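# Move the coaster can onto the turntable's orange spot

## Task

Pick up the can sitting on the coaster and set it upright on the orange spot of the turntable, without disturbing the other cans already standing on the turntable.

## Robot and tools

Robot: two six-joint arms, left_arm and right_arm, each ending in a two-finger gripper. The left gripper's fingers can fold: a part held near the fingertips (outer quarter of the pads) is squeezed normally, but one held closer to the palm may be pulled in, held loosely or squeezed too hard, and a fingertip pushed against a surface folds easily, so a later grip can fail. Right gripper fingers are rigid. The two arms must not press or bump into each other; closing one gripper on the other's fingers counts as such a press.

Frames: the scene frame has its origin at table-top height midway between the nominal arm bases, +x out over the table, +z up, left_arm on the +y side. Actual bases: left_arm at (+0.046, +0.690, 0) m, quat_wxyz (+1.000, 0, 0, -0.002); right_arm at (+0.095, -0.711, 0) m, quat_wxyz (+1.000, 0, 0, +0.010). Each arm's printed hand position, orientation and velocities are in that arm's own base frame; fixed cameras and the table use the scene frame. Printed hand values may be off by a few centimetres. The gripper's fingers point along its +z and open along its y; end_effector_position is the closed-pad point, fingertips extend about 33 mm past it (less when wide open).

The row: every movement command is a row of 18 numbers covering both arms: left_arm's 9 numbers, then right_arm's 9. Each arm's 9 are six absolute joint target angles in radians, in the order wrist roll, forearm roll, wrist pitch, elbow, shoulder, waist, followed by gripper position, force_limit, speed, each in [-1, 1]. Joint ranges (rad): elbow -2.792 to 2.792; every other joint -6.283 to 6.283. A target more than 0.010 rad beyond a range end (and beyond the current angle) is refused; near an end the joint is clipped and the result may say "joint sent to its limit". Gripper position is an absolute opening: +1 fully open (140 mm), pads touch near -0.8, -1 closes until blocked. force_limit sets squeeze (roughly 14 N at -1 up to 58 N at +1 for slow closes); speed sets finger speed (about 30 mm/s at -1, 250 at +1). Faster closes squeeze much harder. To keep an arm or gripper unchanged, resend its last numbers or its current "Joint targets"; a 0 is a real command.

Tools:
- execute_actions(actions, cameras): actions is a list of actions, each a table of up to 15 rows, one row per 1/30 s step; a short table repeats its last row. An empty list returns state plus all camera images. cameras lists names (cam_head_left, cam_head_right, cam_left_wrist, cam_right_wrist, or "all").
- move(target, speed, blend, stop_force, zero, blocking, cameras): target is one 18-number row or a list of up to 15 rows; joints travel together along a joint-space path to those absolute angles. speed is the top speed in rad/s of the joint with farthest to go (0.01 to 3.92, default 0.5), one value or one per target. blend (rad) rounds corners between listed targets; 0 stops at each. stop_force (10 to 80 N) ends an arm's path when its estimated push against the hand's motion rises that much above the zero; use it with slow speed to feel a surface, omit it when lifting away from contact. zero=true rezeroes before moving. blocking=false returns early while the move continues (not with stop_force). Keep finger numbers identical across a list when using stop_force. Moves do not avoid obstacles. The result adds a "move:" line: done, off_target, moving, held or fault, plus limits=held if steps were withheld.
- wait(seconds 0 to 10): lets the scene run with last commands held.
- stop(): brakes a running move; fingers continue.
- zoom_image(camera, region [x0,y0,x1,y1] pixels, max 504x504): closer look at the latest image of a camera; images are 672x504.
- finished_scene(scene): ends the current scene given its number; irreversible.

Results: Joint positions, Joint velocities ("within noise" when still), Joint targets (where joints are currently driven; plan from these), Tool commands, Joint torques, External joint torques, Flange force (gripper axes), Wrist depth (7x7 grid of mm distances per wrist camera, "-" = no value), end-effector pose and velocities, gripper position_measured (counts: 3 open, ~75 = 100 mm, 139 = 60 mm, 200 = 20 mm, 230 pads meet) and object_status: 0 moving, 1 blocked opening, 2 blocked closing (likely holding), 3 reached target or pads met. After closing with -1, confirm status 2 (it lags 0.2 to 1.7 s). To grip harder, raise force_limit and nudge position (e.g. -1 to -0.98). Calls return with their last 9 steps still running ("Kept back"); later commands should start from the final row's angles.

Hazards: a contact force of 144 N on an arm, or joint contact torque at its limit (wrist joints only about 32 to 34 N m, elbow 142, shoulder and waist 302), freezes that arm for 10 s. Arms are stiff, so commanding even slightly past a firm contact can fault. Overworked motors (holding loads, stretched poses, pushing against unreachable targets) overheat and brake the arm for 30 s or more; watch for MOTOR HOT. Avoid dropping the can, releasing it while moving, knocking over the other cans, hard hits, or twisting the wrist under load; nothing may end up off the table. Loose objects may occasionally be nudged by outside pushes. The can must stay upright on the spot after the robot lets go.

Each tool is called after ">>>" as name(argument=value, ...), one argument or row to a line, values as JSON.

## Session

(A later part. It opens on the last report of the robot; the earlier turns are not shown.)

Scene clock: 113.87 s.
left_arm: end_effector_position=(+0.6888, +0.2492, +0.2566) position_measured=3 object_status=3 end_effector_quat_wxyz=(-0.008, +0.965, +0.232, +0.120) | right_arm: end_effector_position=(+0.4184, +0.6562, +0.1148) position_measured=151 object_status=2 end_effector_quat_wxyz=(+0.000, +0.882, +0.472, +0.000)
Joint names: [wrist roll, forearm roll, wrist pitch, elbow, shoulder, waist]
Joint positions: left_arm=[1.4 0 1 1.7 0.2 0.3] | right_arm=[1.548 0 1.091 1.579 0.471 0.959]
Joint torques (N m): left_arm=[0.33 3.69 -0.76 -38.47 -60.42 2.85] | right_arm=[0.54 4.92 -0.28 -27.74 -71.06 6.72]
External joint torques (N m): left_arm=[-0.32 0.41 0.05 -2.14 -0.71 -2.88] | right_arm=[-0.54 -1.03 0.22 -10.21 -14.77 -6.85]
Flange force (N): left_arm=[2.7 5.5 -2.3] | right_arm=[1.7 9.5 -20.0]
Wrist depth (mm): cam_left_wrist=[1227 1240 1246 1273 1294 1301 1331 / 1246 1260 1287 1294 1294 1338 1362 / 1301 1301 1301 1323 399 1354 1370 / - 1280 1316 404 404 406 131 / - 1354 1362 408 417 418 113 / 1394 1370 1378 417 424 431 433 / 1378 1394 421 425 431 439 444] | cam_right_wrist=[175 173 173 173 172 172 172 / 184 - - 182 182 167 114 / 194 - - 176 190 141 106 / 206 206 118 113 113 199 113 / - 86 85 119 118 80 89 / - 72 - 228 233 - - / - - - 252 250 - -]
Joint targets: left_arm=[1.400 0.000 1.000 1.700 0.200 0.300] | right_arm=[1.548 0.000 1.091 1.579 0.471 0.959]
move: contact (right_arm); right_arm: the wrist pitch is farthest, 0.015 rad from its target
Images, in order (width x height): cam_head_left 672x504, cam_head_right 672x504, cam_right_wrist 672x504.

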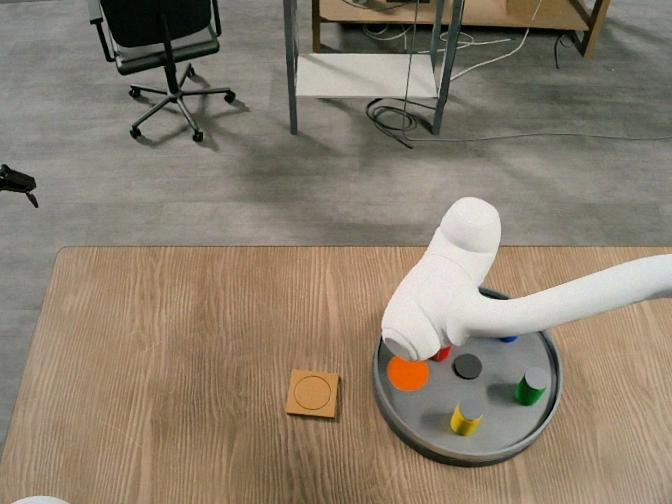

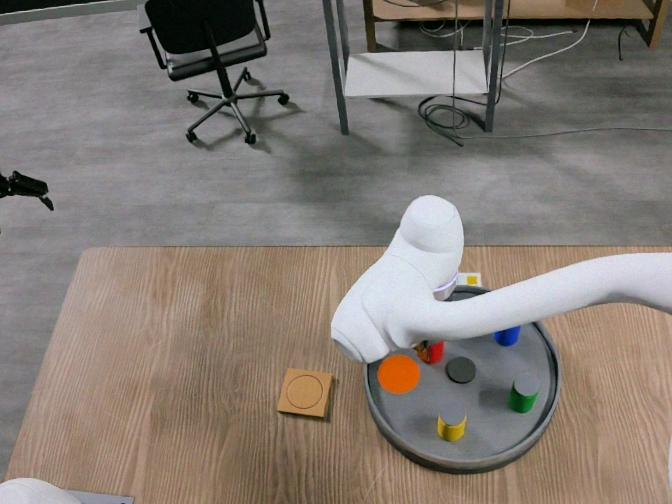

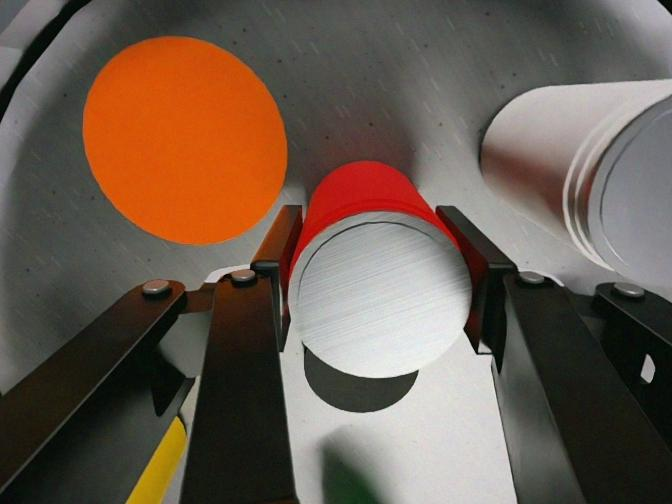

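>>> move(
  target=[1.4, 0, 1, 1.7, 0.2, 0.3, 1.0, 1.0, 1.0, 1.5476, 0.0, 1.1090, 1.5700, 0.4626, 0.9588, -1.0, -0.5, -1.0],
  speed=0.08,
  cameras=["cam_right_wrist"],
)

Scene clock: 114.93 s.
left_arm: end_effector_position=(+0.6888, +0.2492, +0.2566) position_measured=3 object_status=3 end_effector_quat_wxyz=(-0.008, +0.965, +0.232, +0.120) | right_arm: end_effector_position=(+0.4182, +0.6559, +0.1257) position_measured=151 object_status=2 end_effector_quat_wxyz=(+0.000, +0.882, +0.472, +0.000)
Joint names: [wrist roll, forearm roll, wrist pitch, elbow, shoulder, waist]
Joint positions: left_arm=[1.4 0 1 1.7 0.2 0.3] | right_arm=[1.548 0 1.109 1.57 0.463 0.959]
Joint torques (N m): left_arm=[0.29 3.68 -0.76 -38.44 -60.46 2.62] | right_arm=[0.59 4.01 -0.36 -37.37 -84.63 4.18]
External joint torques (N m): left_arm=[-0.29 0.41 0.05 -2.05 -0.56 -2.64] | right_arm=[-0.59 -0.12 0.31 -0.55 0.04 -4.13]
Flange force (N): left_arm=[2.8 5.1 -2.1] | right_arm=[1.4 6.0 -0.9]
Wrist depth (mm): cam_left_wrist=[1233 1233 1266 1287 1309 1323 1323 / 1266 1246 1287 1294 1323 1323 1354 / 1280 1287 1301 1309 400 1354 1362 / - 1323 1309 404 406 406 131 / - 1338 1370 406 414 420 113 / 1354 1370 1370 415 424 429 434 / 1362 1394 421 426 432 440 444] | cam_right_wrist=[183 184 184 181 181 182 182 / 194 194 193 - - 192 192 / 205 205 204 150 201 203 202 / 215 215 139 113 113 209 196 / - 86 85 119 118 80 89 / - 72 - 245 244 - - / - - - 264 264 - -]
Joint targets: left_arm=[1.400 0.000 1.000 1.700 0.200 0.300] | right_arm=[1.548 0.000 1.109 1.570 0.463 0.959]
move: done
Images, in order (width x height): cam_right_wrist 672x504.

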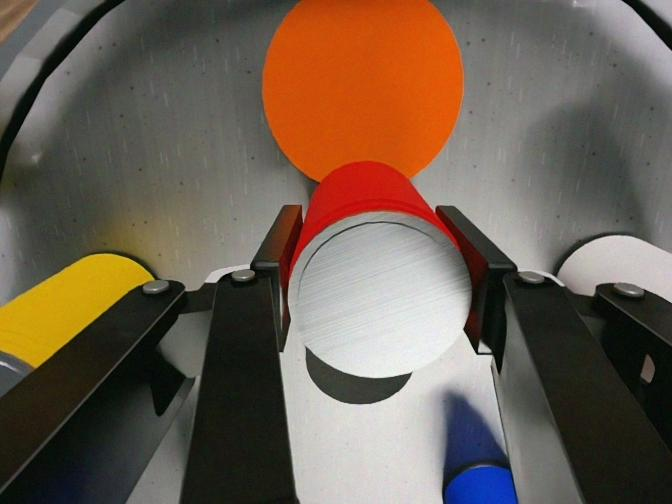

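>>> zoom_image(
  camera="cam_right_wrist",
  region=[230, 0, 500, 202],
)

Scaled by 1.867.

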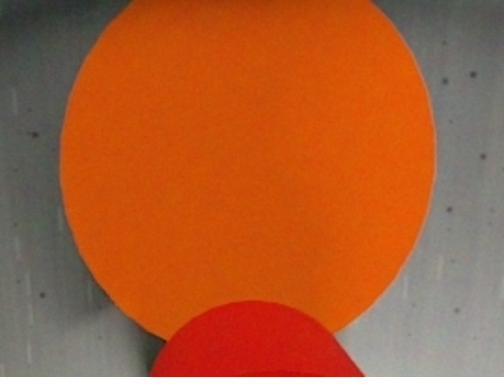

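>>> move(
  target=[
    [1.4, 0, 1, 1.7, 0.2, 0.3, 1, 1, 1, 1.5476, 0, 1.2541, 1.4798, 0.4077, 0.9588, -1, -0.5, -1],
    [1.4, 0, 1, 1.7, 0.2, 0.3, 1, 1, 1, 0.9784, 0, 1.2815, 1.3969, 0.4632, 1.0630, -1, -0.5, -1],
  ],
  speed=[0.2, 0.3],
  cameras=["cam_right_wrist", "cam_head_left"],
)

Scene clock: 139.63 s.
left_arm: end_effector_position=(+0.6888, +0.2492, +0.2566) position_measured=3 object_status=3 end_effector_quat_wxyz=(-0.008, +0.965, +0.232, +0.120) | right_arm: end_effector_position=(+0.3651, +0.7270, +0.2152) position_measured=151 object_status=2 end_effector_quat_wxyz=(+0.000, +0.677, +0.736, +0.000)
Joint names: [wrist roll, forearm roll, wrist pitch, elbow, shoulder, waist]
Joint positions: left_arm=[1.4 0 1 1.7 0.2 0.3] | right_arm=[0.978 0 1.282 1.397 0.463 1.063]
Joint torques (N m): left_arm=[0.28 3.68 -0.74 -38.47 -60.41 2.83] | right_arm=[0.58 4.31 -0.38 -40.02 -86.91 4.41]
External joint torques (N m): left_arm=[-0.28 0.44 0.03 -2.17 -0.85 -2.79] | right_arm=[-0.58 -0.13 0.34 -0.6 -0.3 -4.75]
Flange force (N): left_arm=[2.6 5.3 -2.4] | right_arm=[-2.6 6.1 -1.4]
Wrist depth (mm): cam_left_wrist=[1233 1253 1260 1301 1280 1309 1362 / 1246 1273 1301 1301 1316 1338 1362 / 1280 1287 1301 1338 401 1378 1378 / - 1301 1346 405 403 405 131 / - 1362 1378 408 414 420 112 / 1338 1362 1370 415 422 430 435 / 1402 1378 422 425 431 439 446] | cam_right_wrist=[311 312 310 308 309 307 308 / 329 327 281 276 279 317 325 / 347 296 293 176 286 291 338 / 365 311 125 113 113 304 316 / - 86 85 119 118 80 89 / - 72 - 353 352 - - / - - - 379 - - -]
Joint targets: left_arm=[1.400 0.000 1.000 1.700 0.200 0.300] | right_arm=[0.978 0.000 1.281 1.397 0.463 1.063]
move: done
Images, in order (width x height): cam_head_left 672x504, cam_right_wrist 672x504.

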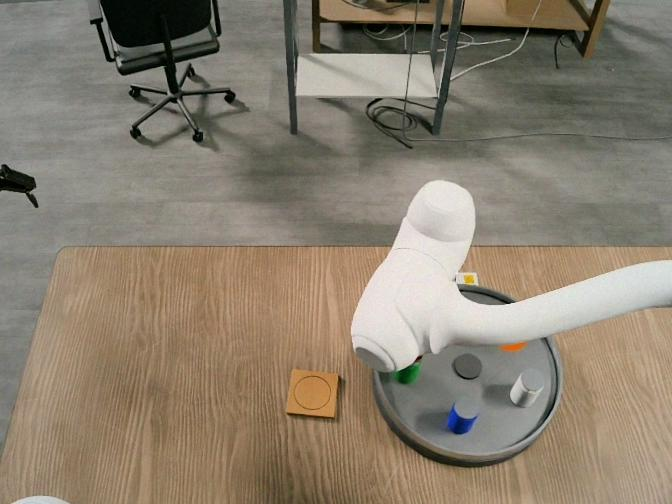

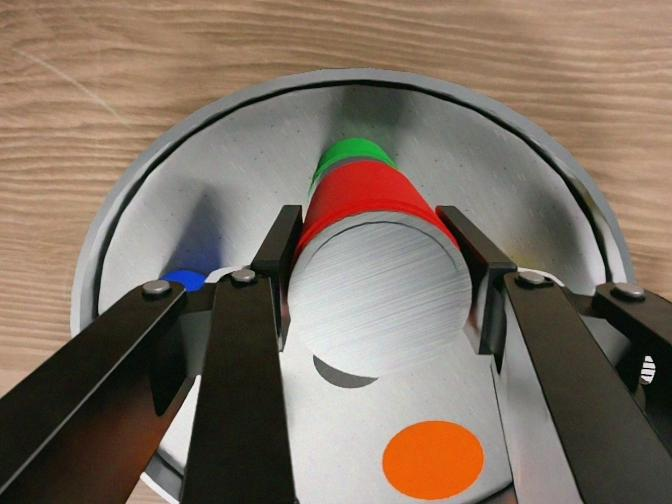

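>>> move(
  target=[0.95, 0, 1, 1.7, 0.2, 0.3, 1, 1, 1, 0.9784, 0, 1.2815, 1.3969, 0.4632, 1.0630, -1, -0.5, -1],
  speed=0.05,
  blocking=false,
)

Scene clock: 146.03 s.
left_arm: end_effector_position=(+0.6888, +0.2492, +0.2566) position_measured=3 object_status=3 end_effector_quat_wxyz=(-0.006, +0.963, +0.242, +0.120) end_effector_velocity=(+0.000, +0.000, -0.001) end_effector_angular_velocity=(-0.009, -0.004, +0.047) | right_arm: end_effector_position=(+0.3651, +0.7270, +0.2152) position_measured=151 object_status=2 end_effector_quat_wxyz=(+0.000, +0.677, +0.736, +0.000)
Joint names: [wrist roll, forearm roll, wrist pitch, elbow, shoulder, waist]
Joint positions: left_arm=[1.378 0 1 1.7 0.2 0.3] | right_arm=[0.978 0 1.282 1.397 0.463 1.063]
Joint velocities: left_arm=[-0.05 0.002 -0.002 0.001 0 0] | right_arm=[within noise]
Joint torques (N m): left_arm=[0.47 3.68 -0.74 -38.46 -60.44 2.63] | right_arm=[0.56 4.27 -0.37 -39.99 -87.42 3.9]
External joint torques (N m): left_arm=[-0.47 0.42 0.03 -2.06 -0.71 -2.57] | right_arm=[-0.56 -0.04 0.32 -1.06 -0.94 -3.93]
Flange force (N): left_arm=[2.5 5.4 -2.2] | right_arm=[-2.0 5.3 -2.2]
Wrist depth (mm): cam_left_wrist=[1240 1227 1253 1260 1309 1294 1338 / 1253 1266 1301 1294 1316 1338 1362 / 1260 1280 1309 1331 400 1354 1394 / - 1294 1362 402 406 408 131 / - 1362 1354 409 415 421 113 / 1370 1354 1362 416 422 429 436 / 1370 1378 420 423 432 441 446] | cam_right_wrist=[313 311 311 309 310 308 308 / 330 326 283 274 279 318 324 / 347 297 292 150 285 291 339 / 364 311 125 113 113 304 317 / - 86 85 119 118 80 89 / - 72 - 354 352 - - / - - - 379 367 - -]
Joint targets: left_arm=[1.375 0.000 1.000 1.700 0.200 0.300] | right_arm=[0.978 0.000 1.281 1.397 0.463 1.063]
Tool commands: left_gripper/position=+1.0 left_gripper/force_limit=+1.0 left_gripper/speed=+1.0 right_gripper/position=-1.0 right_gripper/force_limit=-0.5 right_gripper/speed=-1.0
move: running; left_arm: the wrist roll is farthest, 0.428 rad from its target

>>> wait(
  seconds=10,
  cameras=[],
)

>>> wait(
  seconds=1.7,
  cameras=["cam_right_wrist"],
)

>>> execute_actions(
  actions=[
    [[0.95,0,1,1.7,0.2,0.3,1,1,1,0.97896,0,1.28149,1.39681,0.46329,1.06291,-1,-0.5,-1],[0.95,0,1,1.7,0.2,0.3,1,1,1,0.98064,0,1.28159,1.39650,0.46350,1.06264,-1,-0.5,-1],[0.95,0,1,1.7,0.2,0.3,1,1,1,0.98343,0,1.28177,1.39598,0.46384,1.06218,-1,-0.5,-1],[0.95,0,1,1.7,0.2,0.3,1,1,1,0.98735,0,1.28202,1.39525,0.46432,1.06154,-1,-0.5,-1],[0.95,0,1,1.7,0.2,0.3,1,1,1,0.99237,0,1.28234,1.39431,0.46494,1.06071,-1,-0.5,-1],[0.95,0,1,1.7,0.2,0.3,1,1,1,0.99852,0,1.28273,1.39317,0.46570,1.05970,-1,-0.5,-1],[0.95,0,1,1.7,0.2,0.3,1,1,1,1.00579,0,1.28319,1.39181,0.46659,1.05851,-1,-0.5,-1],[0.95,0,1,1.7,0.2,0.3,1,1,1,1.01417,0,1.28372,1.39025,0.46762,1.05713,-1,-0.5,-1],[0.95,0,1,1.7,0.2,0.3,1,1,1,1.02368,0,1.28433,1.38848,0.46879,1.05558,-1,-0.5,-1],[0.95,0,1,1.7,0.2,0.3,1,1,1,1.03429,0,1.28500,1.38650,0.47009,1.05383,-1,-0.5,-1],[0.95,0,1,1.7,0.2,0.3,1,1,1,1.04600,0,1.28572,1.38440,0.47148,1.05188,-1,-0.5,-1],[0.95,0,1,1.7,0.2,0.3,1,1,1,1.05879,0,1.28646,1.38225,0.47288,1.04971,-1,-0.5,-1],[0.95,0,1,1.7,0.2,0.3,1,1,1,1.07270,0,1.28726,1.37992,0.47442,1.04735,-1,-0.5,-1],[0.95,0,1,1.7,0.2,0.3,1,1,1,1.08771,0,1.28813,1.37740,0.47607,1.04480,-1,-0.5,-1],[0.95,0,1,1.7,0.2,0.3,1,1,1,1.10384,0,1.28906,1.37469,0.47785,1.04206,-1,-0.5,-1]],
    [[0.95,0,1,1.7,0.2,0.3,1,1,1,1.12042,0,1.28986,1.37236,0.47937,1.03912,-1,-0.5,-1],[0.95,0,1,1.7,0.2,0.3,1,1,1,1.13700,0,1.29067,1.37004,0.48089,1.03619,-1,-0.5,-1],[0.95,0,1,1.7,0.2,0.3,1,1,1,1.15359,0,1.29148,1.36771,0.48241,1.03326,-1,-0.5,-1],[0.95,0,1,1.7,0.2,0.3,1,1,1,1.17017,0,1.29228,1.36538,0.48393,1.03032,-1,-0.5,-1],[0.95,0,1,1.7,0.2,0.3,1,1,1,1.18675,0,1.29309,1.36306,0.48545,1.02739,-1,-0.5,-1],[0.95,0,1,1.7,0.2,0.3,1,1,1,1.20334,0,1.29390,1.36073,0.48696,1.02446,-1,-0.5,-1],[0.95,0,1,1.7,0.2,0.3,1,1,1,1.21988,0,1.29461,1.35869,0.48830,1.02148,-1,-0.5,-1],[0.95,0,1,1.7,0.2,0.3,1,1,1,1.23637,0,1.29522,1.35693,0.48944,1.01846,-1,-0.5,-1],[0.95,0,1,1.7,0.2,0.3,1,1,1,1.25286,0,1.29584,1.35517,0.49058,1.01543,-1,-0.5,-1],[0.95,0,1,1.7,0.2,0.3,1,1,1,1.26936,0,1.29645,1.35342,0.49173,1.01241,-1,-0.5,-1],[0.95,0,1,1.7,0.2,0.3,1,1,1,1.28584,0,1.29706,1.35166,0.49287,1.00938,-1,-0.5,-1],[0.95,0,1,1.7,0.2,0.3,1,1,1,1.30232,0,1.29761,1.35010,0.49389,1.00634,-1,-0.5,-1],[0.95,0,1,1.7,0.2,0.3,1,1,1,1.31875,0,1.29805,1.34886,0.49469,1.00325,-1,-0.5,-1],[0.95,0,1,1.7,0.2,0.3,1,1,1,1.33517,0,1.29848,1.34763,0.49548,1.00016,-1,-0.5,-1],[0.95,0,1,1.7,0.2,0.3,1,1,1,1.35161,0,1.29891,1.34639,0.49628,0.99708,-1,-0.5,-1]],
    [[0.95,0,1,1.7,0.2,0.3,1,1,1,1.36804,0,1.29935,1.34516,0.49708,0.99399,-1,-0.5,-1],[0.95,0,1,1.7,0.2,0.3,1,1,1,1.38446,0,1.29973,1.34406,0.49780,0.99090,-1,-0.5,-1],[0.95,0,1,1.7,0.2,0.3,1,1,1,1.40085,0,1.29998,1.34336,0.49825,0.98777,-1,-0.5,-1],[0.95,0,1,1.7,0.2,0.3,1,1,1,1.41724,0,1.30023,1.34267,0.49870,0.98464,-1,-0.5,-1],[0.95,0,1,1.7,0.2,0.3,1,1,1,1.43362,0,1.30047,1.34197,0.49915,0.98151,-1,-0.5,-1],[0.95,0,1,1.7,0.2,0.3,1,1,1,1.45001,0,1.30072,1.34127,0.49960,0.97838,-1,-0.5,-1],[0.95,0,1,1.7,0.2,0.3,1,1,1,1.46640,0,1.30094,1.34064,0.50001,0.97525,-1,-0.5,-1],[0.95,0,1,1.7,0.2,0.3,1,1,1,1.48275,0,1.30099,1.34049,0.50011,0.97209,-1,-0.5,-1],[0.95,0,1,1.7,0.2,0.3,1,1,1,1.49912,0,1.30105,1.34034,0.50021,0.96894,-1,-0.5,-1],[0.95,0,1,1.7,0.2,0.3,1,1,1,1.51548,0,1.30110,1.34019,0.50031,0.96578,-1,-0.5,-1],[0.95,0,1,1.7,0.2,0.3,1,1,1,1.53184,0,1.30115,1.34004,0.50040,0.96263,-1,-0.5,-1],[0.95,0,1,1.7,0.2,0.3,1,1,1,1.54820,0,1.30121,1.33988,0.50050,0.95947,-1,-0.5,-1],[0.95,0,1,1.7,0.2,0.3,1,1,1,1.56456,0,1.30107,1.34028,0.50025,0.95631,-1,-0.5,-1],[0.95,0,1,1.7,0.2,0.3,1,1,1,1.58091,0,1.30093,1.34067,0.49999,0.95315,-1,-0.5,-1],[0.95,0,1,1.7,0.2,0.3,1,1,1,1.59727,0,1.30079,1.34107,0.49974,0.94999,-1,-0.5,-1]],
  ],
  cameras=["cam_right_wrist", "cam_head_left"],
)

>>> execute_actions(
  actions=[
    [[0.95,0,1,1.7,0.2,0.3,1,1,1,1.61363,0,1.30065,1.34146,0.49948,0.94683,-1,-0.5,-1],[0.95,0,1,1.7,0.2,0.3,1,1,1,1.62997,0,1.30051,1.34186,0.49923,0.94366,-1,-0.5,-1],[0.95,0,1,1.7,0.2,0.3,1,1,1,1.64634,0,1.30020,1.34273,0.49866,0.94051,-1,-0.5,-1],[0.95,0,1,1.7,0.2,0.3,1,1,1,1.66271,0,1.29987,1.34366,0.49806,0.93736,-1,-0.5,-1],[0.95,0,1,1.7,0.2,0.3,1,1,1,1.67907,0,1.29954,1.34460,0.49745,0.93421,-1,-0.5,-1],[0.95,0,1,1.7,0.2,0.3,1,1,1,1.69544,0,1.29921,1.34554,0.49684,0.93106,-1,-0.5,-1],[0.95,0,1,1.7,0.2,0.3,1,1,1,1.71181,0,1.29888,1.34648,0.49623,0.92791,-1,-0.5,-1],[0.95,0,1,1.7,0.2,0.3,1,1,1,1.72819,0,1.29841,1.34781,0.49537,0.92478,-1,-0.5,-1],[0.95,0,1,1.7,0.2,0.3,1,1,1,1.74459,0,1.29790,1.34928,0.49441,0.92166,-1,-0.5,-1],[0.95,0,1,1.7,0.2,0.3,1,1,1,1.76099,0,1.29738,1.35075,0.49346,0.91854,-1,-0.5,-1],[0.95,0,1,1.7,0.2,0.3,1,1,1,1.77737,0,1.29687,1.35222,0.49251,0.91541,-1,-0.5,-1],[0.95,0,1,1.7,0.2,0.3,1,1,1,1.79377,0,1.29635,1.35369,0.49155,0.91229,-1,-0.5,-1],[0.95,0,1,1.7,0.2,0.3,1,1,1,1.81020,0,1.29573,1.35548,0.49039,0.90920,-1,-0.5,-1],[0.95,0,1,1.7,0.2,0.3,1,1,1,1.82664,0,1.29504,1.35746,0.48909,0.90613,-1,-0.5,-1],[0.95,0,1,1.7,0.2,0.3,1,1,1,1.84308,0,1.29434,1.35945,0.48780,0.90305,-1,-0.5,-1]],
  ],
  cameras=["cam_right_wrist", "cam_head_left"],
)

>>> execute_actions(
  actions=[
    [[0.95,0,1,1.7,0.2,0.3,1,1,1,1.85898,0,1.29368,1.36137,0.48655,0.90008,-1,-0.5,-1],[0.95,0,1,1.7,0.2,0.3,1,1,1,1.87377,0,1.29305,1.36315,0.48539,0.89731,-1,-0.5,-1],[0.95,0,1,1.7,0.2,0.3,1,1,1,1.88750,0,1.29244,1.36490,0.48425,0.89477,-1,-0.5,-1],[0.95,0,1,1.7,0.2,0.3,1,1,1,1.90015,0,1.29179,1.36680,0.48300,0.89246,-1,-0.5,-1],[0.95,0,1,1.7,0.2,0.3,1,1,1,1.91171,0,1.29119,1.36854,0.48187,0.89036,-1,-0.5,-1],[0.95,0,1,1.7,0.2,0.3,1,1,1,1.92216,0,1.29064,1.37010,0.48084,0.88845,-1,-0.5,-1],[0.95,0,1,1.7,0.2,0.3,1,1,1,1.93152,0,1.29016,1.37151,0.47993,0.88675,-1,-0.5,-1],[0.95,0,1,1.7,0.2,0.3,1,1,1,1.93977,0,1.28973,1.37275,0.47912,0.88524,-1,-0.5,-1],[0.95,0,1,1.7,0.2,0.3,1,1,1,1.94693,0,1.28936,1.37382,0.47841,0.88394,-1,-0.5,-1],[0.95,0,1,1.7,0.2,0.3,1,1,1,1.95298,0,1.28905,1.37473,0.47782,0.88284,-1,-0.5,-1],[0.95,0,1,1.7,0.2,0.3,1,1,1,1.95793,0,1.28879,1.37547,0.47733,0.88193,-1,-0.5,-1],[0.95,0,1,1.7,0.2,0.3,1,1,1,1.96178,0,1.28859,1.37605,0.47696,0.88123,-1,-0.5,-1],[0.95,0,1,1.7,0.2,0.3,1,1,1,1.96453,0,1.28845,1.37646,0.47669,0.88073,-1,-0.5,-1],[0.95,0,1,1.7,0.2,0.3,1,1,1,1.96618,0,1.28836,1.37671,0.47653,0.88043,-1,-0.5,-1],[0.95,0,1,1.7,0.2,0.3,1,1,1,1.96674,0,1.28833,1.37679,0.47647,0.88033,-1,-0.5,-1]],
  ],
  cameras=["cam_right_wrist"],
)

Scene clock: 154.80 s.
left_arm: end_effector_position=(+0.6888, +0.2492, +0.2566) position_measured=3 object_status=3 end_effector_quat_wxyz=(+0.019, +0.889, +0.441, +0.119) | right_arm: end_effector_position=(+0.3651, +0.7270, +0.2152) position_measured=151 object_status=2 end_effector_quat_wxyz=(+0.000, +0.677, +0.736, +0.000)
Joint names: [wrist roll, forearm roll, wrist pitch, elbow, shoulder, waist]
Joint positions: left_arm=[0.95 0 1 1.7 0.2 0.3] | right_arm=[0.978 0 1.282 1.397 0.463 1.063]
Joint torques (N m): left_arm=[0.29 3.7 -0.75 -38.53 -60.41 2.81] | right_arm=[0.58 4.3 -0.36 -39.9 -87.37 3.82]
External joint torques (N m): left_arm=[-0.28 0.41 0.05 -1.96 -0.61 -2.85] | right_arm=[-0.58 -0.08 0.32 -0.84 -0.37 -3.38]
Flange force (N): left_arm=[-0.1 6.0 -2.1] | right_arm=[-1.3 4.9 -1.7]
Wrist depth (mm): cam_left_wrist=[1160 1190 1227 1266 1316 1370 1402 / 1184 1221 1266 1301 1338 1394 1472 / 1208 1246 1280 1301 1354 1445 1510 / - 1240 1294 405 420 1472 131 / - 1309 400 413 429 444 112 / 1202 399 408 427 441 461 481 / 397 409 422 435 457 475 495] | cam_right_wrist=[313 311 310 310 309 309 309 / 329 326 281 276 278 318 323 / 348 297 293 174 285 291 339 / 363 310 118 113 113 304 316 / - 86 85 119 118 80 89 / - 72 - 353 353 - - / - - - 379 365 - -]
Joint targets: left_arm=[0.950 0.000 1.000 1.700 0.200 0.300] | right_arm=[0.978 0.000 1.281 1.397 0.463 1.063]
Tool commands: left_gripper/position=+1.0 left_gripper/force_limit=+1.0 left_gripper/speed=+1.0 right_gripper/position=-1.0 right_gripper/force_limit=-0.5 right_gripper/speed=-1.0
earlier move: done
wait: 3.50 of 10 s (the move ended)
No camera images: "cameras" was empty.

Scene clock: 156.50 s.
left_arm: end_effector_position=(+0.6888, +0.2492, +0.2566) position_measured=3 object_status=3 end_effector_quat_wxyz=(+0.019, +0.889, +0.441, +0.119) | right_arm: end_effector_position=(+0.3651, +0.7270, +0.2152) position_measured=151 object_status=2 end_effector_quat_wxyz=(+0.000, +0.677, +0.736, +0.000)
Joint names: [wrist roll, forearm roll, wrist pitch, elbow, shoulder, waist]
Joint positions: left_arm=[0.95 0 1 1.7 0.2 0.3] | right_arm=[0.978 0 1.282 1.397 0.463 1.063]
Joint torques (N m): left_arm=[0.3 3.7 -0.74 -38.45 -60.33 2.85] | right_arm=[0.61 4.33 -0.32 -40.01 -87.07 4.16]
External joint torques (N m): left_arm=[-0.29 0.42 0.03 -2.17 -0.95 -2.85] | right_arm=[-0.61 -0.13 0.27 -0.62 -0.43 -3.84]
Flange force (N): left_arm=[-0.1 6.0 -2.5] | right_arm=[-2.2 5.1 -1.4]
Wrist depth (mm): cam_left_wrist=[1155 1208 1253 1273 1323 1386 1402 / 1190 1208 1246 1287 1338 1378 1445 / 1202 1260 1301 1301 1394 1454 1500 / - 1253 1316 404 421 1419 131 / - 1316 400 415 429 443 112 / 1190 400 411 428 442 461 480 / 399 405 424 439 459 476 491] | cam_right_wrist=[311 311 311 310 309 307 308 / 328 328 280 273 278 318 326 / 347 298 293 158 285 291 340 / 366 311 125 113 113 302 316 / - 86 85 119 118 80 89 / - 72 - 353 352 - - / - - - 379 375 - -]
Joint targets: left_arm=[0.950 0.000 1.000 1.700 0.200 0.300] | right_arm=[0.978 0.000 1.281 1.397 0.463 1.063]
Tool commands: left_gripper/position=+1.0 left_gripper/force_limit=+1.0 left_gripper/speed=+1.0 right_gripper/position=-1.0 right_gripper/force_limit=-0.5 right_gripper/speed=-1.0
wait: 1.70 s; at rest by 0.17 s
Images, in order (width x height): cam_right_wrist 672x504.

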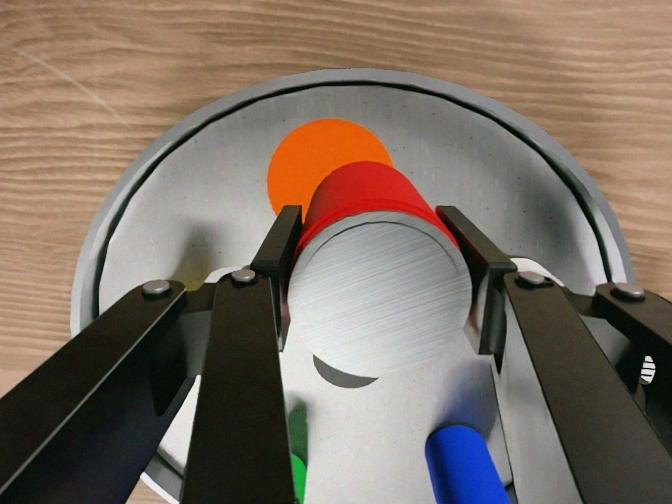

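Scene clock: 157.70 s.
left_arm: end_effector_position=(+0.6888, +0.2492, +0.2566) position_measured=3 object_status=3 end_effector_quat_wxyz=(+0.019, +0.889, +0.441, +0.119) | right_arm: end_effector_position=(+0.4329, +0.7150, +0.2150) position_measured=151 object_status=2 end_effector_quat_wxyz=(+0.000, +0.842, +0.540, +0.000) end_effector_velocity=(+0.071, -0.034, +0.001) end_effector_angular_velocity=(+0.001, +0.000, -0.584)
Joint names: [wrist roll, forearm roll, wrist pitch, elbow, shoulder, waist]
Joint positions: left_arm=[0.95 0 1 1.7 0.2 0.3] | right_arm=[1.415 0 1.3 1.343 0.499 0.985]
Joint velocities: left_arm=[within noise] | right_arm=[0.491 0 0.007 -0.02 0.012 -0.093]
Joint torques (N m): left_arm=[0.31 3.68 -0.76 -38.5 -60.29 2.57] | right_arm=[0.5 4.25 -0.34 -40.47 -91.84 3]
External joint torques (N m): left_arm=[-0.3 0.44 0.07 -2.06 -0.9 -2.56] | right_arm=[-0.5 -0.08 0.3 -0.14 1.34 -3.09]
External joint torques at the end of the 1st action: left_arm=[-0.31 0.44 0.04 -2.12 -0.97 -2.7] | right_arm=[-0.8 -0.15 0.38 -0.78 2.1 -6.8]
External joint torques at the end of the 2nd action: left_arm=[-0.28 0.44 0.04 -2.13 -0.72 -2.86] | right_arm=[-0.4 -0.15 0.07 -0.35 2.9 -4.48]
Flange force (N): left_arm=[0.0 5.5 -2.5] | right_arm=[2.1 4.6 -0.1]
Flange force at the end of the 1st action (N): left_arm=[-0.1 5.7 -2.5] | right_arm=[4.6 9.5 -0.5]
Flange force at the end of the 2nd action (N): left_arm=[0.1 6.1 -2.3] | right_arm=[4.7 6.3 0.8]
Wrist depth (mm): cam_left_wrist=[1160 1172 1246 1287 1316 1354 1411 / 1178 1202 1246 1309 1338 1386 1445 / 1214 1253 1287 1316 1378 1436 1491 / - 1260 1316 404 418 1436 131 / - 1294 399 416 430 445 113 / 1196 397 410 425 441 459 481 / 398 407 422 438 456 476 491] | cam_right_wrist=[312 311 310 309 308 307 307 / 328 328 282 275 278 318 324 / 347 297 293 154 286 290 335 / 364 308 125 113 113 303 301 / - 86 85 119 118 80 89 / - 72 - 352 352 - - / - - - 378 358 - -]
Joint targets: left_arm=[0.950 0.000 1.000 1.700 0.200 0.300] | right_arm=[1.450 0.000 1.301 1.341 0.500 0.978]
Kept back: 9 steps.
Images, in order (width x height): cam_head_left 672x504, cam_right_wrist 672x504.

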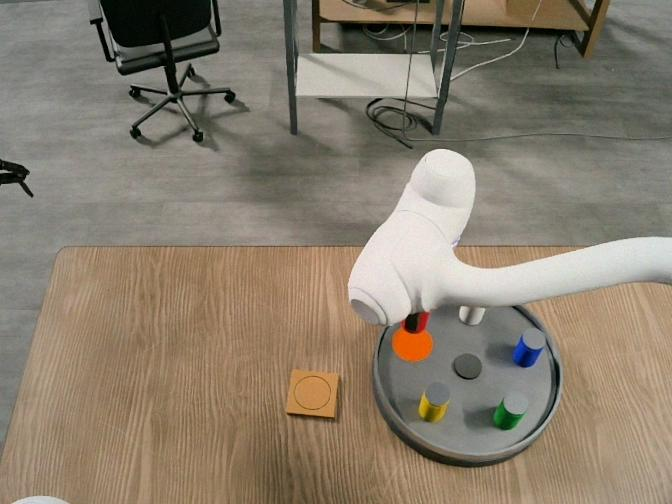

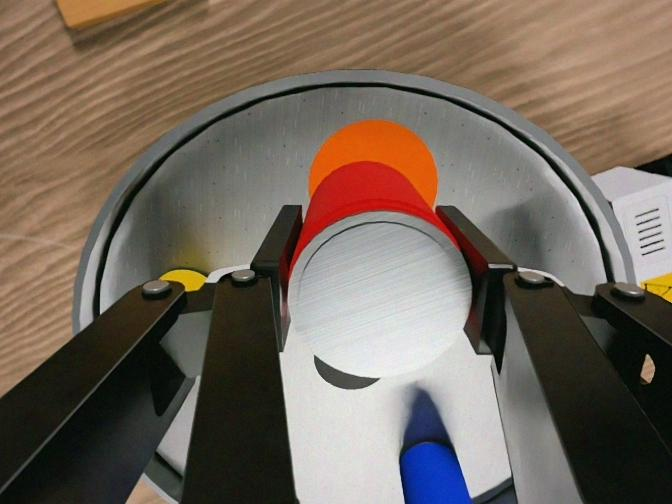

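Scene clock: 158.20 s.
left_arm: end_effector_position=(+0.6888, +0.2492, +0.2566) position_measured=3 object_status=3 end_effector_quat_wxyz=(+0.019, +0.889, +0.441, +0.119) | right_arm: end_effector_position=(+0.4660, +0.6935, +0.2150) position_measured=151 object_status=2 end_effector_quat_wxyz=(+0.000, +0.911, +0.412, +0.000) end_effector_velocity=(+0.059, -0.052, -0.002) end_effector_angular_velocity=(+0.003, -0.002, -0.583)
Joint names: [wrist roll, forearm roll, wrist pitch, elbow, shoulder, waist]
Joint positions: left_arm=[0.95 0 1 1.7 0.2 0.3] | right_arm=[1.66 0 1.3 1.343 0.498 0.938]
Joint velocities: left_arm=[within noise] | right_arm=[0.489 0 -0.016 0.03 -0.017 -0.094]
Joint torques (N m): left_arm=[0.28 3.72 -0.73 -38.41 -60.47 2.68] | right_arm=[0.46 4.31 -0.41 -40.5 -91.37 5.44]
External joint torques (N m): left_arm=[-0.27 0.41 0.02 -2.29 -0.86 -2.67] | right_arm=[-0.46 -0.13 0.37 -0.32 0.23 -5.47]
Flange force (N): left_arm=[0.4 5.9 -2.5] | right_arm=[2.1 6.9 -0.9]
Wrist depth (mm): cam_left_wrist=[1155 1178 1233 1287 1323 1346 1402 / 1172 1202 1260 1301 1362 1402 1454 / 1214 1266 1287 1323 1402 1428 1520 / - 1260 1301 404 418 1445 131 / - 1309 400 415 431 444 112 / 1202 398 412 427 443 461 477 / 397 406 423 440 457 474 497] | cam_right_wrist=[301 311 309 309 309 307 306 / 325 328 284 276 278 318 318 / 346 297 293 162 285 291 286 / 368 311 125 113 113 302 310 / - 86 85 119 118 80 89 / - 72 - 352 352 - - / - - - 379 358 - -]
Joint targets: left_arm=[0.950 0.000 1.000 1.700 0.200 0.300] | right_arm=[1.695 0.000 1.299 1.346 0.497 0.931]
Kept back: 9 steps.
Images, in order (width x height): cam_head_left 672x504, cam_right_wrist 672x504.

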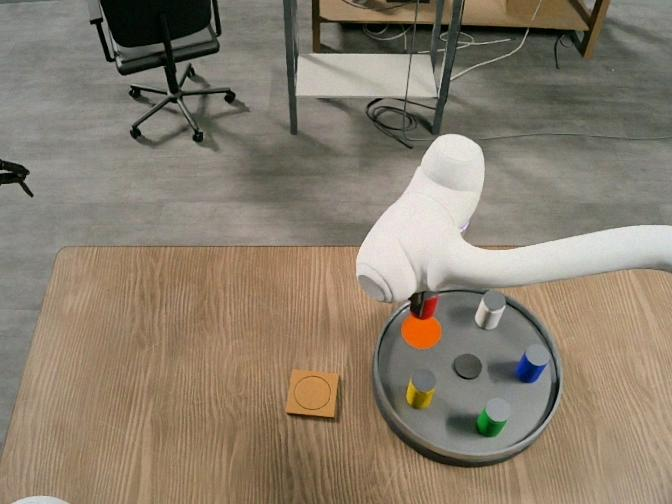

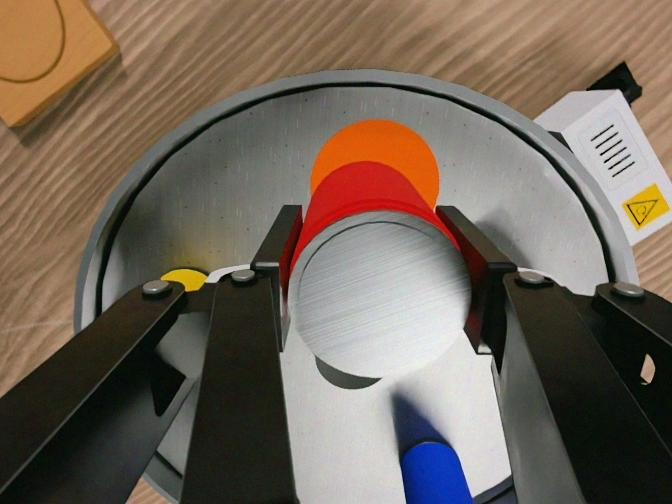

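Scene clock: 158.70 s.
left_arm: end_effector_position=(+0.6888, +0.2492, +0.2566) position_measured=3 object_status=3 end_effector_quat_wxyz=(+0.019, +0.889, +0.441, +0.119) | right_arm: end_effector_position=(+0.4909, +0.6644, +0.2151) position_measured=151 object_status=2 end_effector_quat_wxyz=(+0.000, +0.960, +0.279, +0.000) end_effector_velocity=(+0.032, -0.052, +0.001) end_effector_angular_velocity=(+0.002, -0.001, -0.453)
Joint names: [wrist roll, forearm roll, wrist pitch, elbow, shoulder, waist]
Joint positions: left_arm=[0.95 0 1 1.7 0.2 0.3] | right_arm=[1.899 0 1.292 1.367 0.483 0.893]
Joint velocities: left_arm=[within noise] | right_arm=[0.383 0 -0.02 0.056 -0.038 -0.07]
Joint torques (N m): left_arm=[0.32 3.71 -0.74 -38.55 -60.44 2.69] | right_arm=[0.66 4.35 -0.37 -39.54 -87.63 4.34]
External joint torques (N m): left_arm=[-0.31 0.41 0.04 -2.06 -0.82 -2.71] | right_arm=[-0.67 -0.15 0.3 -0.92 -0.7 -2.58]
Flange force (N): left_arm=[0.0 5.8 -2.3] | right_arm=[2.6 3.2 -1.9]
Wrist depth (mm): cam_left_wrist=[1143 1184 1227 1260 1316 1346 1402 / 1172 1221 1253 1309 1338 1402 1445 / 1221 1246 1280 1316 1411 1436 1520 / - 1260 1301 403 419 1428 131 / - 1287 399 416 431 446 112 / 1202 397 410 428 443 460 480 / 396 408 422 440 456 476 493] | cam_right_wrist=[311 311 309 306 308 306 307 / 325 325 280 276 275 280 318 / 348 294 293 154 285 291 339 / 365 309 125 113 113 305 313 / - 86 85 119 118 80 89 / - 72 - 354 354 - - / - - - 380 354 - -]
Joint targets: left_arm=[0.950 0.000 1.000 1.700 0.200 0.300] | right_arm=[1.922 0.000 1.291 1.370 0.481 0.888]
Kept back: 9 steps.
Images, in order (width x height): cam_right_wrist 672x504.

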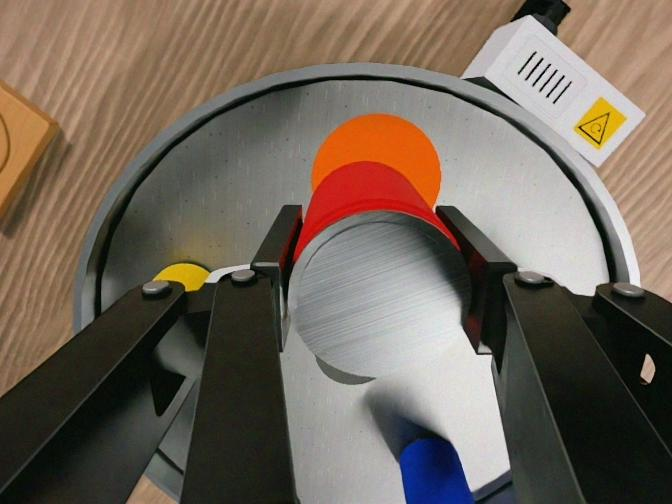

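>>> move(
  target=[0.95, 0, 1, 1.7, 0.2, 0.3, 1, 1, 1, 0.9789, 0, 1.2774, 1.4088, 0.4554, 1.0635, -1, -0.5, -1],
  speed=0.4,
  cameras=["cam_right_wrist"],
)

>>> move(
  target=[0.5, 0, 1, 1.7, 0.2, 0.3, 1, 1, 1, 0.9789, 0, 1.2774, 1.4088, 0.4554, 1.0635, -1, -0.5, -1],
  speed=0.05,
  blocking=false,
)

>>> wait(
  seconds=10,
  cameras=["cam_right_wrist", "cam_head_left"],
)

Scene clock: 185.03 s.
left_arm: end_effector_position=(+0.6888, +0.2492, +0.2566) position_measured=3 object_status=3 end_effector_quat_wxyz=(+0.019, +0.889, +0.441, +0.119) | right_arm: end_effector_position=(+0.3623, +0.7228, +0.2151) position_measured=151 object_status=2 end_effector_quat_wxyz=(+0.000, +0.677, +0.736, +0.000)
Joint names: [wrist roll, forearm roll, wrist pitch, elbow, shoulder, waist]
Joint positions: left_arm=[0.95 0 1 1.7 0.2 0.3] | right_arm=[0.979 0 1.277 1.409 0.455 1.063]
Joint torques (N m): left_arm=[0.29 3.69 -0.73 -38.44 -60.3 2.84] | right_arm=[0.6 4.34 -0.41 -39.95 -86.47 3.51]
External joint torques (N m): left_arm=[-0.29 0.42 0.03 -2.07 -0.77 -2.89] | right_arm=[-0.6 -0.12 0.36 -0.93 -0.67 -3.56]
Flange force (N): left_arm=[-0.1 6.0 -2.3] | right_arm=[-1.7 5.0 -2.0]
Wrist depth (mm): cam_left_wrist=[1143 1190 1246 1280 1301 1370 1411 / 1190 1233 1240 1287 1346 1411 1445 / 1208 1246 1273 1309 1386 1436 1510 / - 1253 1316 402 418 1419 131 / - 1316 398 413 430 446 113 / 1172 398 411 427 444 459 478 / 396 408 418 438 456 477 490] | cam_right_wrist=[313 311 309 306 306 307 306 / 330 325 280 276 274 280 322 / 348 294 293 174 205 290 333 / 371 305 125 113 113 303 312 / - 86 85 119 118 80 89 / - 72 - 354 354 - - / - - - 382 352 - -]
Joint targets: left_arm=[0.950 0.000 1.000 1.700 0.200 0.300] | right_arm=[0.979 0.000 1.277 1.409 0.455 1.063]
move: done
Images, in order (width x height): cam_right_wrist 672x504.

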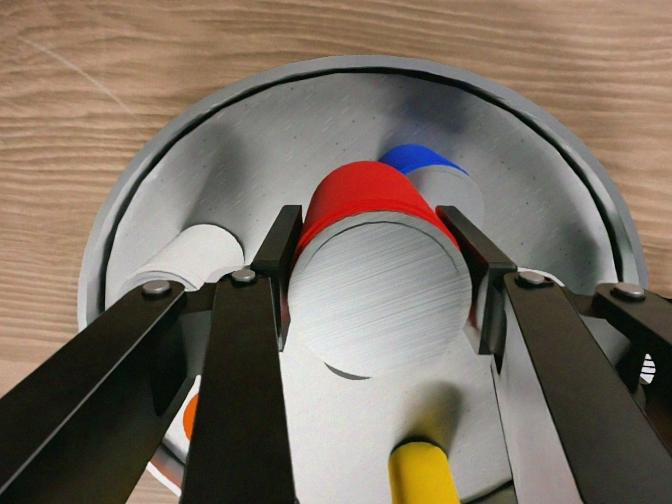

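Scene clock: 185.53 s.
left_arm: end_effector_position=(+0.6888, +0.2492, +0.2566) position_measured=3 object_status=3 end_effector_quat_wxyz=(+0.021, +0.884, +0.451, +0.119) end_effector_velocity=(+0.000, +0.000, +0.000) end_effector_angular_velocity=(-0.010, -0.004, +0.048) | right_arm: end_effector_position=(+0.3623, +0.7228, +0.2151) position_measured=151 object_status=2 end_effector_quat_wxyz=(+0.000, +0.677, +0.736, +0.000)
Joint names: [wrist roll, forearm roll, wrist pitch, elbow, shoulder, waist]
Joint positions: left_arm=[0.928 0 1 1.7 0.2 0.3] | right_arm=[0.979 0 1.277 1.409 0.455 1.063]
Joint velocities: left_arm=[-0.049 0.001 0 0 0 0] | right_arm=[within noise]
Joint torques (N m): left_arm=[0.36 3.69 -0.77 -38.52 -60.38 2.77] | right_arm=[0.57 4.3 -0.41 -40.04 -86.54 3.52]
External joint torques (N m): left_arm=[-0.35 0.43 0.07 -2 -0.73 -2.7] | right_arm=[-0.57 -0.11 0.37 -0.52 -0.15 -3.3]
Flange force (N): left_arm=[-0.2 5.8 -2.3] | right_arm=[-1.6 4.6 -1.3]
Wrist depth (mm): cam_left_wrist=[1160 1184 1221 1280 1301 1386 1436 / 1178 1221 1260 1309 1354 1370 1445 / 1221 1253 1273 1301 1386 1445 1510 / - 1240 1309 405 420 1419 131 / - 393 401 415 432 450 112 / 392 396 410 428 444 462 1636 / 395 407 424 439 458 476 499] | cam_right_wrist=[312 310 310 306 305 307 305 / 329 325 280 277 275 281 322 / 347 294 289 174 273 287 334 / 371 305 139 113 113 213 311 / - 86 85 119 118 80 89 / - 72 - 354 353 - - / - - - 372 370 - -]
Joint targets: left_arm=[0.925 0.000 1.000 1.700 0.200 0.300] | right_arm=[0.979 0.000 1.277 1.409 0.455 1.063]
Tool commands: left_gripper/position=+1.0 left_gripper/force_limit=+1.0 left_gripper/speed=+1.0 right_gripper/position=-1.0 right_gripper/force_limit=-0.5 right_gripper/speed=-1.0
move: running; left_arm: the wrist roll is farthest, 0.428 rad from its target

Scene clock: 194.30 s.
left_arm: end_effector_position=(+0.6888, +0.2492, +0.2566) position_measured=3 object_status=3 end_effector_quat_wxyz=(+0.045, +0.769, +0.628, +0.112) | right_arm: end_effector_position=(+0.3623, +0.7228, +0.2151) position_measured=151 object_status=2 end_effector_quat_wxyz=(+0.000, +0.677, +0.736, +0.000)
Joint names: [wrist roll, forearm roll, wrist pitch, elbow, shoulder, waist]
Joint positions: left_arm=[0.5 0 1 1.7 0.2 0.3] | right_arm=[0.979 0 1.277 1.409 0.455 1.064]
Joint torques (N m): left_arm=[0.31 3.72 -0.74 -38.41 -60.4 2.84] | right_arm=[0.57 4.3 -0.34 -39.95 -86.28 4.04]
External joint torques (N m): left_arm=[-0.3 0.4 0.06 -2.11 -0.77 -2.85] | right_arm=[-0.57 -0.14 0.29 -0.27 0.59 -3.85]
Flange force (N): left_arm=[-2.6 5.4 -2.4] | right_arm=[-1.5 5.5 -0.5]
Wrist depth (mm): cam_left_wrist=[1086 1149 1184 1246 1316 1394 1454 / 1138 1196 1227 1273 1362 1436 1540 / 1172 1221 1280 1346 1436 1500 1625 / - 374 389 411 1491 1520 131 / - 385 405 428 1550 1647 113 / 389 401 421 445 1636 1719 1840 / 399 421 441 472 501 1785 1900] | cam_right_wrist=[313 311 310 305 306 307 306 / 330 325 280 276 275 280 323 / 350 294 288 174 284 284 335 / 370 309 117 113 113 213 311 / - 86 85 119 118 80 89 / - 72 - 355 354 - - / - - - 370 380 - -]
Joint targets: left_arm=[0.500 0.000 1.000 1.700 0.200 0.300] | right_arm=[0.979 0.000 1.277 1.409 0.455 1.063]
Tool commands: left_gripper/position=+1.0 left_gripper/force_limit=+1.0 left_gripper/speed=+1.0 right_gripper/position=-1.0 right_gripper/force_limit=-0.5 right_gripper/speed=-1.0
earlier move: done
wait: 8.77 of 10 s (the move ended)
Images, in order (width x height): cam_head_left 672x504, cam_right_wrist 672x504.

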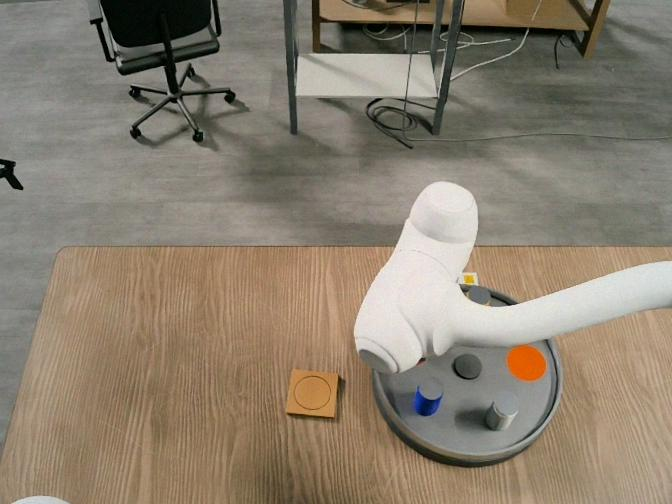

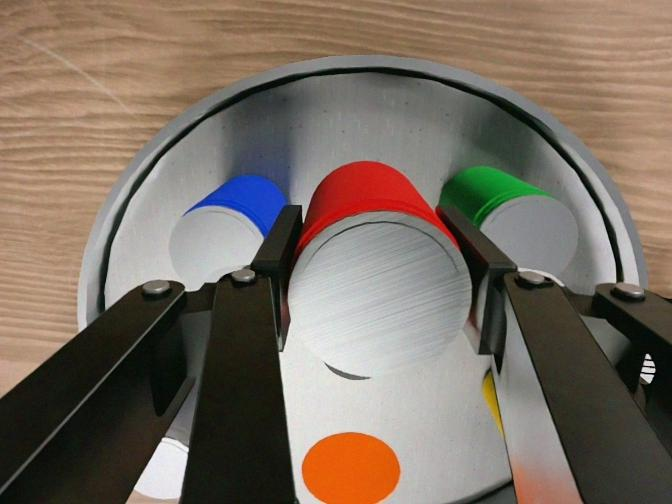

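>>> wait(
  seconds=0.5,
  cameras=["cam_right_wrist"],
)

>>> wait(
  seconds=0.5,
  cameras=["cam_right_wrist"],
)

>>> wait(
  seconds=0.5,
  cameras=["cam_right_wrist"],
)

>>> wait(
  seconds=0.5,
  cameras=["cam_right_wrist"],
)

Scene clock: 199.03 s.
left_arm: end_effector_position=(+0.6888, +0.2492, +0.2566) position_measured=3 object_status=3 end_effector_quat_wxyz=(+0.045, +0.769, +0.628, +0.112) | right_arm: end_effector_position=(+0.3623, +0.7228, +0.2151) position_measured=151 object_status=2 end_effector_quat_wxyz=(+0.000, +0.677, +0.736, +0.000)
Joint names: [wrist roll, forearm roll, wrist pitch, elbow, shoulder, waist]
Joint positions: left_arm=[0.5 0 1 1.7 0.2 0.3] | right_arm=[0.979 0 1.277 1.409 0.455 1.064]
Joint torques (N m): left_arm=[0.33 3.73 -0.7 -38.5 -59.98 2.74] | right_arm=[0.55 4.32 -0.34 -39.93 -86.47 3.75]
External joint torques (N m): left_arm=[-0.32 0.38 0.02 -1.97 -1.03 -2.82] | right_arm=[-0.55 -0.15 0.3 -0.51 0.07 -3.66]
Flange force (N): left_arm=[-3.0 4.8 -2.4] | right_arm=[-1.6 5.1 -1.1]
Wrist depth (mm): cam_left_wrist=[1116 1143 1208 1240 1338 1378 1472 / 1143 1196 1240 1309 1378 1454 1550 / 1202 1227 1273 1346 1428 1500 1602 / - 373 390 411 1472 1481 131 / - 386 406 428 1570 1636 112 / 390 403 423 448 1636 1719 1798 / 398 418 440 466 501 1870 1884] | cam_right_wrist=[312 311 310 306 305 307 306 / 330 325 280 276 275 280 324 / 348 294 296 144 287 290 334 / 370 309 125 113 113 240 306 / - 86 85 119 118 80 89 / - 72 - 355 352 - - / - - - 371 381 - -]
Joint targets: left_arm=[0.500 0.000 1.000 1.700 0.200 0.300] | right_arm=[0.979 0.000 1.277 1.409 0.455 1.063]
Tool commands: left_gripper/position=+1.0 left_gripper/force_limit=+1.0 left_gripper/speed=+1.0 right_gripper/position=-1.0 right_gripper/force_limit=-0.5 right_gripper/speed=-1.0
wait: 0.50 s; at rest from the start
Images, in order (width x height): cam_right_wrist 672x504.

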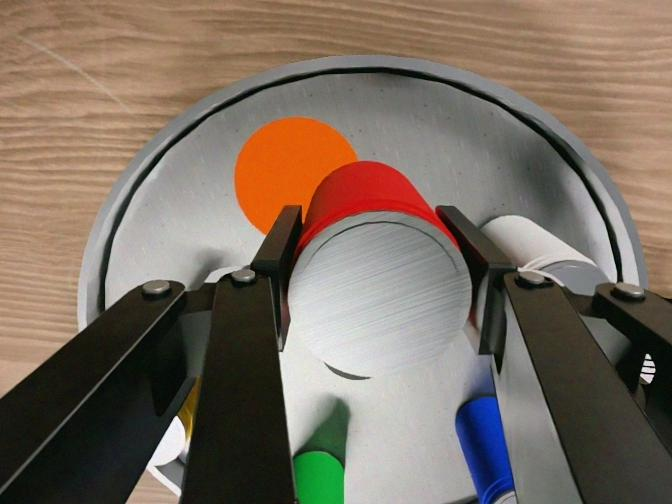

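Scene clock: 199.53 s.
left_arm: end_effector_position=(+0.6888, +0.2492, +0.2566) position_measured=3 object_status=3 end_effector_quat_wxyz=(+0.045, +0.769, +0.628, +0.112) | right_arm: end_effector_position=(+0.3623, +0.7228, +0.2151) position_measured=151 object_status=2 end_effector_quat_wxyz=(+0.000, +0.677, +0.736, +0.000)
Joint names: [wrist roll, forearm roll, wrist pitch, elbow, shoulder, waist]
Joint positions: left_arm=[0.5 0 1 1.7 0.2 0.3] | right_arm=[0.979 0 1.277 1.409 0.455 1.064]
Joint torques (N m): left_arm=[0.3 3.71 -0.74 -38.52 -60.32 2.77] | right_arm=[0.61 4.3 -0.41 -40.07 -86.4 3.81]
External joint torques (N m): left_arm=[-0.29 0.41 0.07 -1.79 -0.52 -2.7] | right_arm=[-0.61 -0.11 0.36 -0.57 -0.15 -3.93]
Flange force (N): left_arm=[-2.6 5.0 -1.9] | right_arm=[-1.9 5.4 -1.3]
Wrist depth (mm): cam_left_wrist=[1101 1143 1196 1260 1323 1386 1454 / 1143 1184 1260 1280 1378 1445 1530 / 1190 1227 1280 1338 1411 1510 1613 / - 374 390 408 1510 1491 131 / - 386 404 428 1550 1636 112 / 391 400 423 447 1581 1771 1798 / 399 418 441 466 503 1785 1884] | cam_right_wrist=[313 311 309 304 306 307 307 / 330 325 280 274 275 281 322 / 350 294 293 144 285 290 333 / 368 309 125 113 113 301 311 / - 86 85 119 118 80 89 / - 72 - 356 353 - - / - - - 381 374 - -]
Joint targets: left_arm=[0.500 0.000 1.000 1.700 0.200 0.300] | right_arm=[0.979 0.000 1.277 1.409 0.455 1.063]
Tool commands: left_gripper/position=+1.0 left_gripper/force_limit=+1.0 left_gripper/speed=+1.0 right_gripper/position=-1.0 right_gripper/force_limit=-0.5 right_gripper/speed=-1.0
wait: 0.50 s; at rest by 0.17 s
Images, in order (width x height): cam_right_wrist 672x504.

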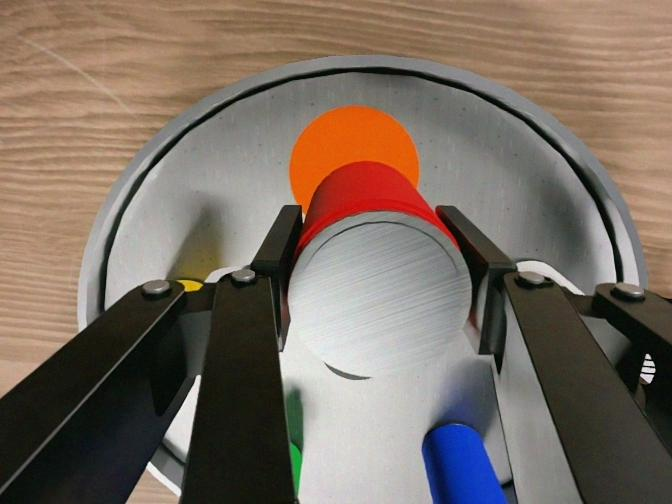

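Scene clock: 200.03 s.
left_arm: end_effector_position=(+0.6888, +0.2492, +0.2566) position_measured=3 object_status=3 end_effector_quat_wxyz=(+0.045, +0.769, +0.628, +0.112) | right_arm: end_effector_position=(+0.3623, +0.7228, +0.2151) position_measured=151 object_status=2 end_effector_quat_wxyz=(+0.000, +0.677, +0.736, +0.000)
Joint names: [wrist roll, forearm roll, wrist pitch, elbow, shoulder, waist]
Joint positions: left_arm=[0.5 0 1 1.7 0.2 0.3] | right_arm=[0.979 0 1.277 1.409 0.455 1.064]
Joint torques (N m): left_arm=[0.31 3.72 -0.72 -38.48 -60.42 2.75] | right_arm=[0.59 4.32 -0.33 -39.87 -86.29 4.3]
External joint torques (N m): left_arm=[-0.3 0.39 0.05 -1.91 -0.57 -2.71] | right_arm=[-0.59 -0.12 0.29 -0.79 -0.41 -4.18]
Flange force (N): left_arm=[-2.5 5.2 -2.0] | right_arm=[-2.1 5.7 -1.6]
Wrist depth (mm): cam_left_wrist=[1101 1166 1202 1253 1309 1402 1472 / 1138 1172 1260 1316 1378 1419 1491 / 1184 1233 1266 1338 1419 1520 1570 / - 373 389 411 1500 1540 131 / - 387 405 428 1560 1636 113 / 389 401 422 448 1613 1719 1812 / 397 417 441 469 502 1855 1900] | cam_right_wrist=[312 310 311 305 305 306 307 / 329 324 280 276 272 280 323 / 348 295 293 162 148 290 334 / 370 304 125 113 113 304 311 / - 86 85 119 118 80 89 / - 72 - 355 354 - - / - - - 381 345 - -]
Joint targets: left_arm=[0.500 0.000 1.000 1.700 0.200 0.300] | right_arm=[0.979 0.000 1.277 1.409 0.455 1.063]
Tool commands: left_gripper/position=+1.0 left_gripper/force_limit=+1.0 left_gripper/speed=+1.0 right_gripper/position=-1.0 right_gripper/force_limit=-0.5 right_gripper/speed=-1.0
wait: 0.50 s; at rest by 0.17 s
Images, in order (width x height): cam_right_wrist 672x504.

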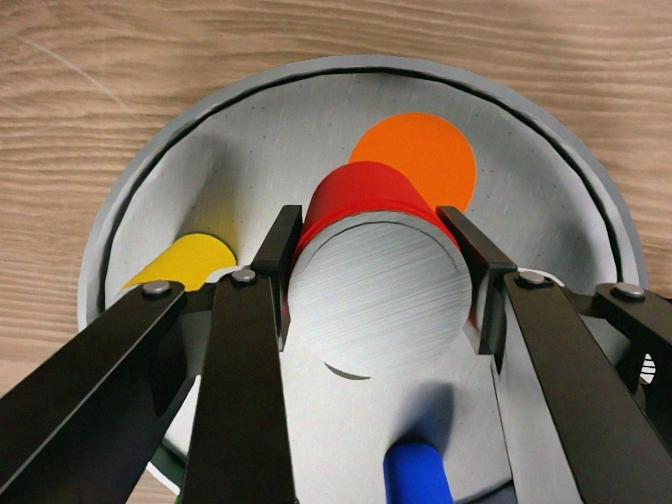

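Scene clock: 200.53 s.
left_arm: end_effector_position=(+0.6888, +0.2492, +0.2566) position_measured=3 object_status=3 end_effector_quat_wxyz=(+0.045, +0.769, +0.628, +0.112) | right_arm: end_effector_position=(+0.3623, +0.7228, +0.2151) position_measured=151 object_status=2 end_effector_quat_wxyz=(+0.000, +0.677, +0.736, +0.000)
Joint names: [wrist roll, forearm roll, wrist pitch, elbow, shoulder, waist]
Joint positions: left_arm=[0.5 0 1 1.7 0.2 0.3] | right_arm=[0.979 0 1.277 1.409 0.455 1.064]
Joint torques (N m): left_arm=[0.31 3.73 -0.74 -38.53 -60.31 2.59] | right_arm=[0.57 4.32 -0.34 -40.04 -86.5 3.94]
External joint torques (N m): left_arm=[-0.3 0.36 0.07 -1.69 -0.57 -2.58] | right_arm=[-0.57 -0.12 0.29 -0.69 -0.31 -3.92]
Flange force (N): left_arm=[-2.6 4.7 -1.9] | right_arm=[-1.9 5.3 -1.4]
Wrist depth (mm): cam_left_wrist=[1101 1138 1202 1273 1323 1386 1472 / 1149 1184 1246 1301 1370 1419 1540 / 1202 1246 1280 1323 1419 1510 1581 / - 373 390 411 1472 1491 131 / - 387 404 427 1550 1671 113 / 389 401 421 448 1592 1695 1798 / 400 416 441 468 504 1826 1931] | cam_right_wrist=[312 311 310 306 306 308 306 / 330 325 280 276 275 281 322 / 349 294 290 174 157 289 333 / 370 306 125 113 113 305 310 / - 86 85 119 118 80 89 / - 72 - 355 354 - - / - - - 371 375 - -]
Joint targets: left_arm=[0.500 0.000 1.000 1.700 0.200 0.300] | right_arm=[0.979 0.000 1.277 1.409 0.455 1.063]
Tool commands: left_gripper/position=+1.0 left_gripper/force_limit=+1.0 left_gripper/speed=+1.0 right_gripper/position=-1.0 right_gripper/force_limit=-0.5 right_gripper/speed=-1.0
wait: 0.50 s; at rest by 0.17 s
Images, in order (width x height): cam_right_wrist 672x504.

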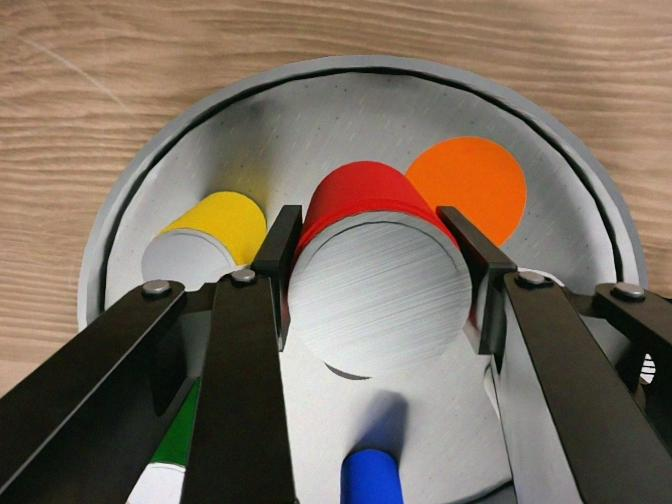

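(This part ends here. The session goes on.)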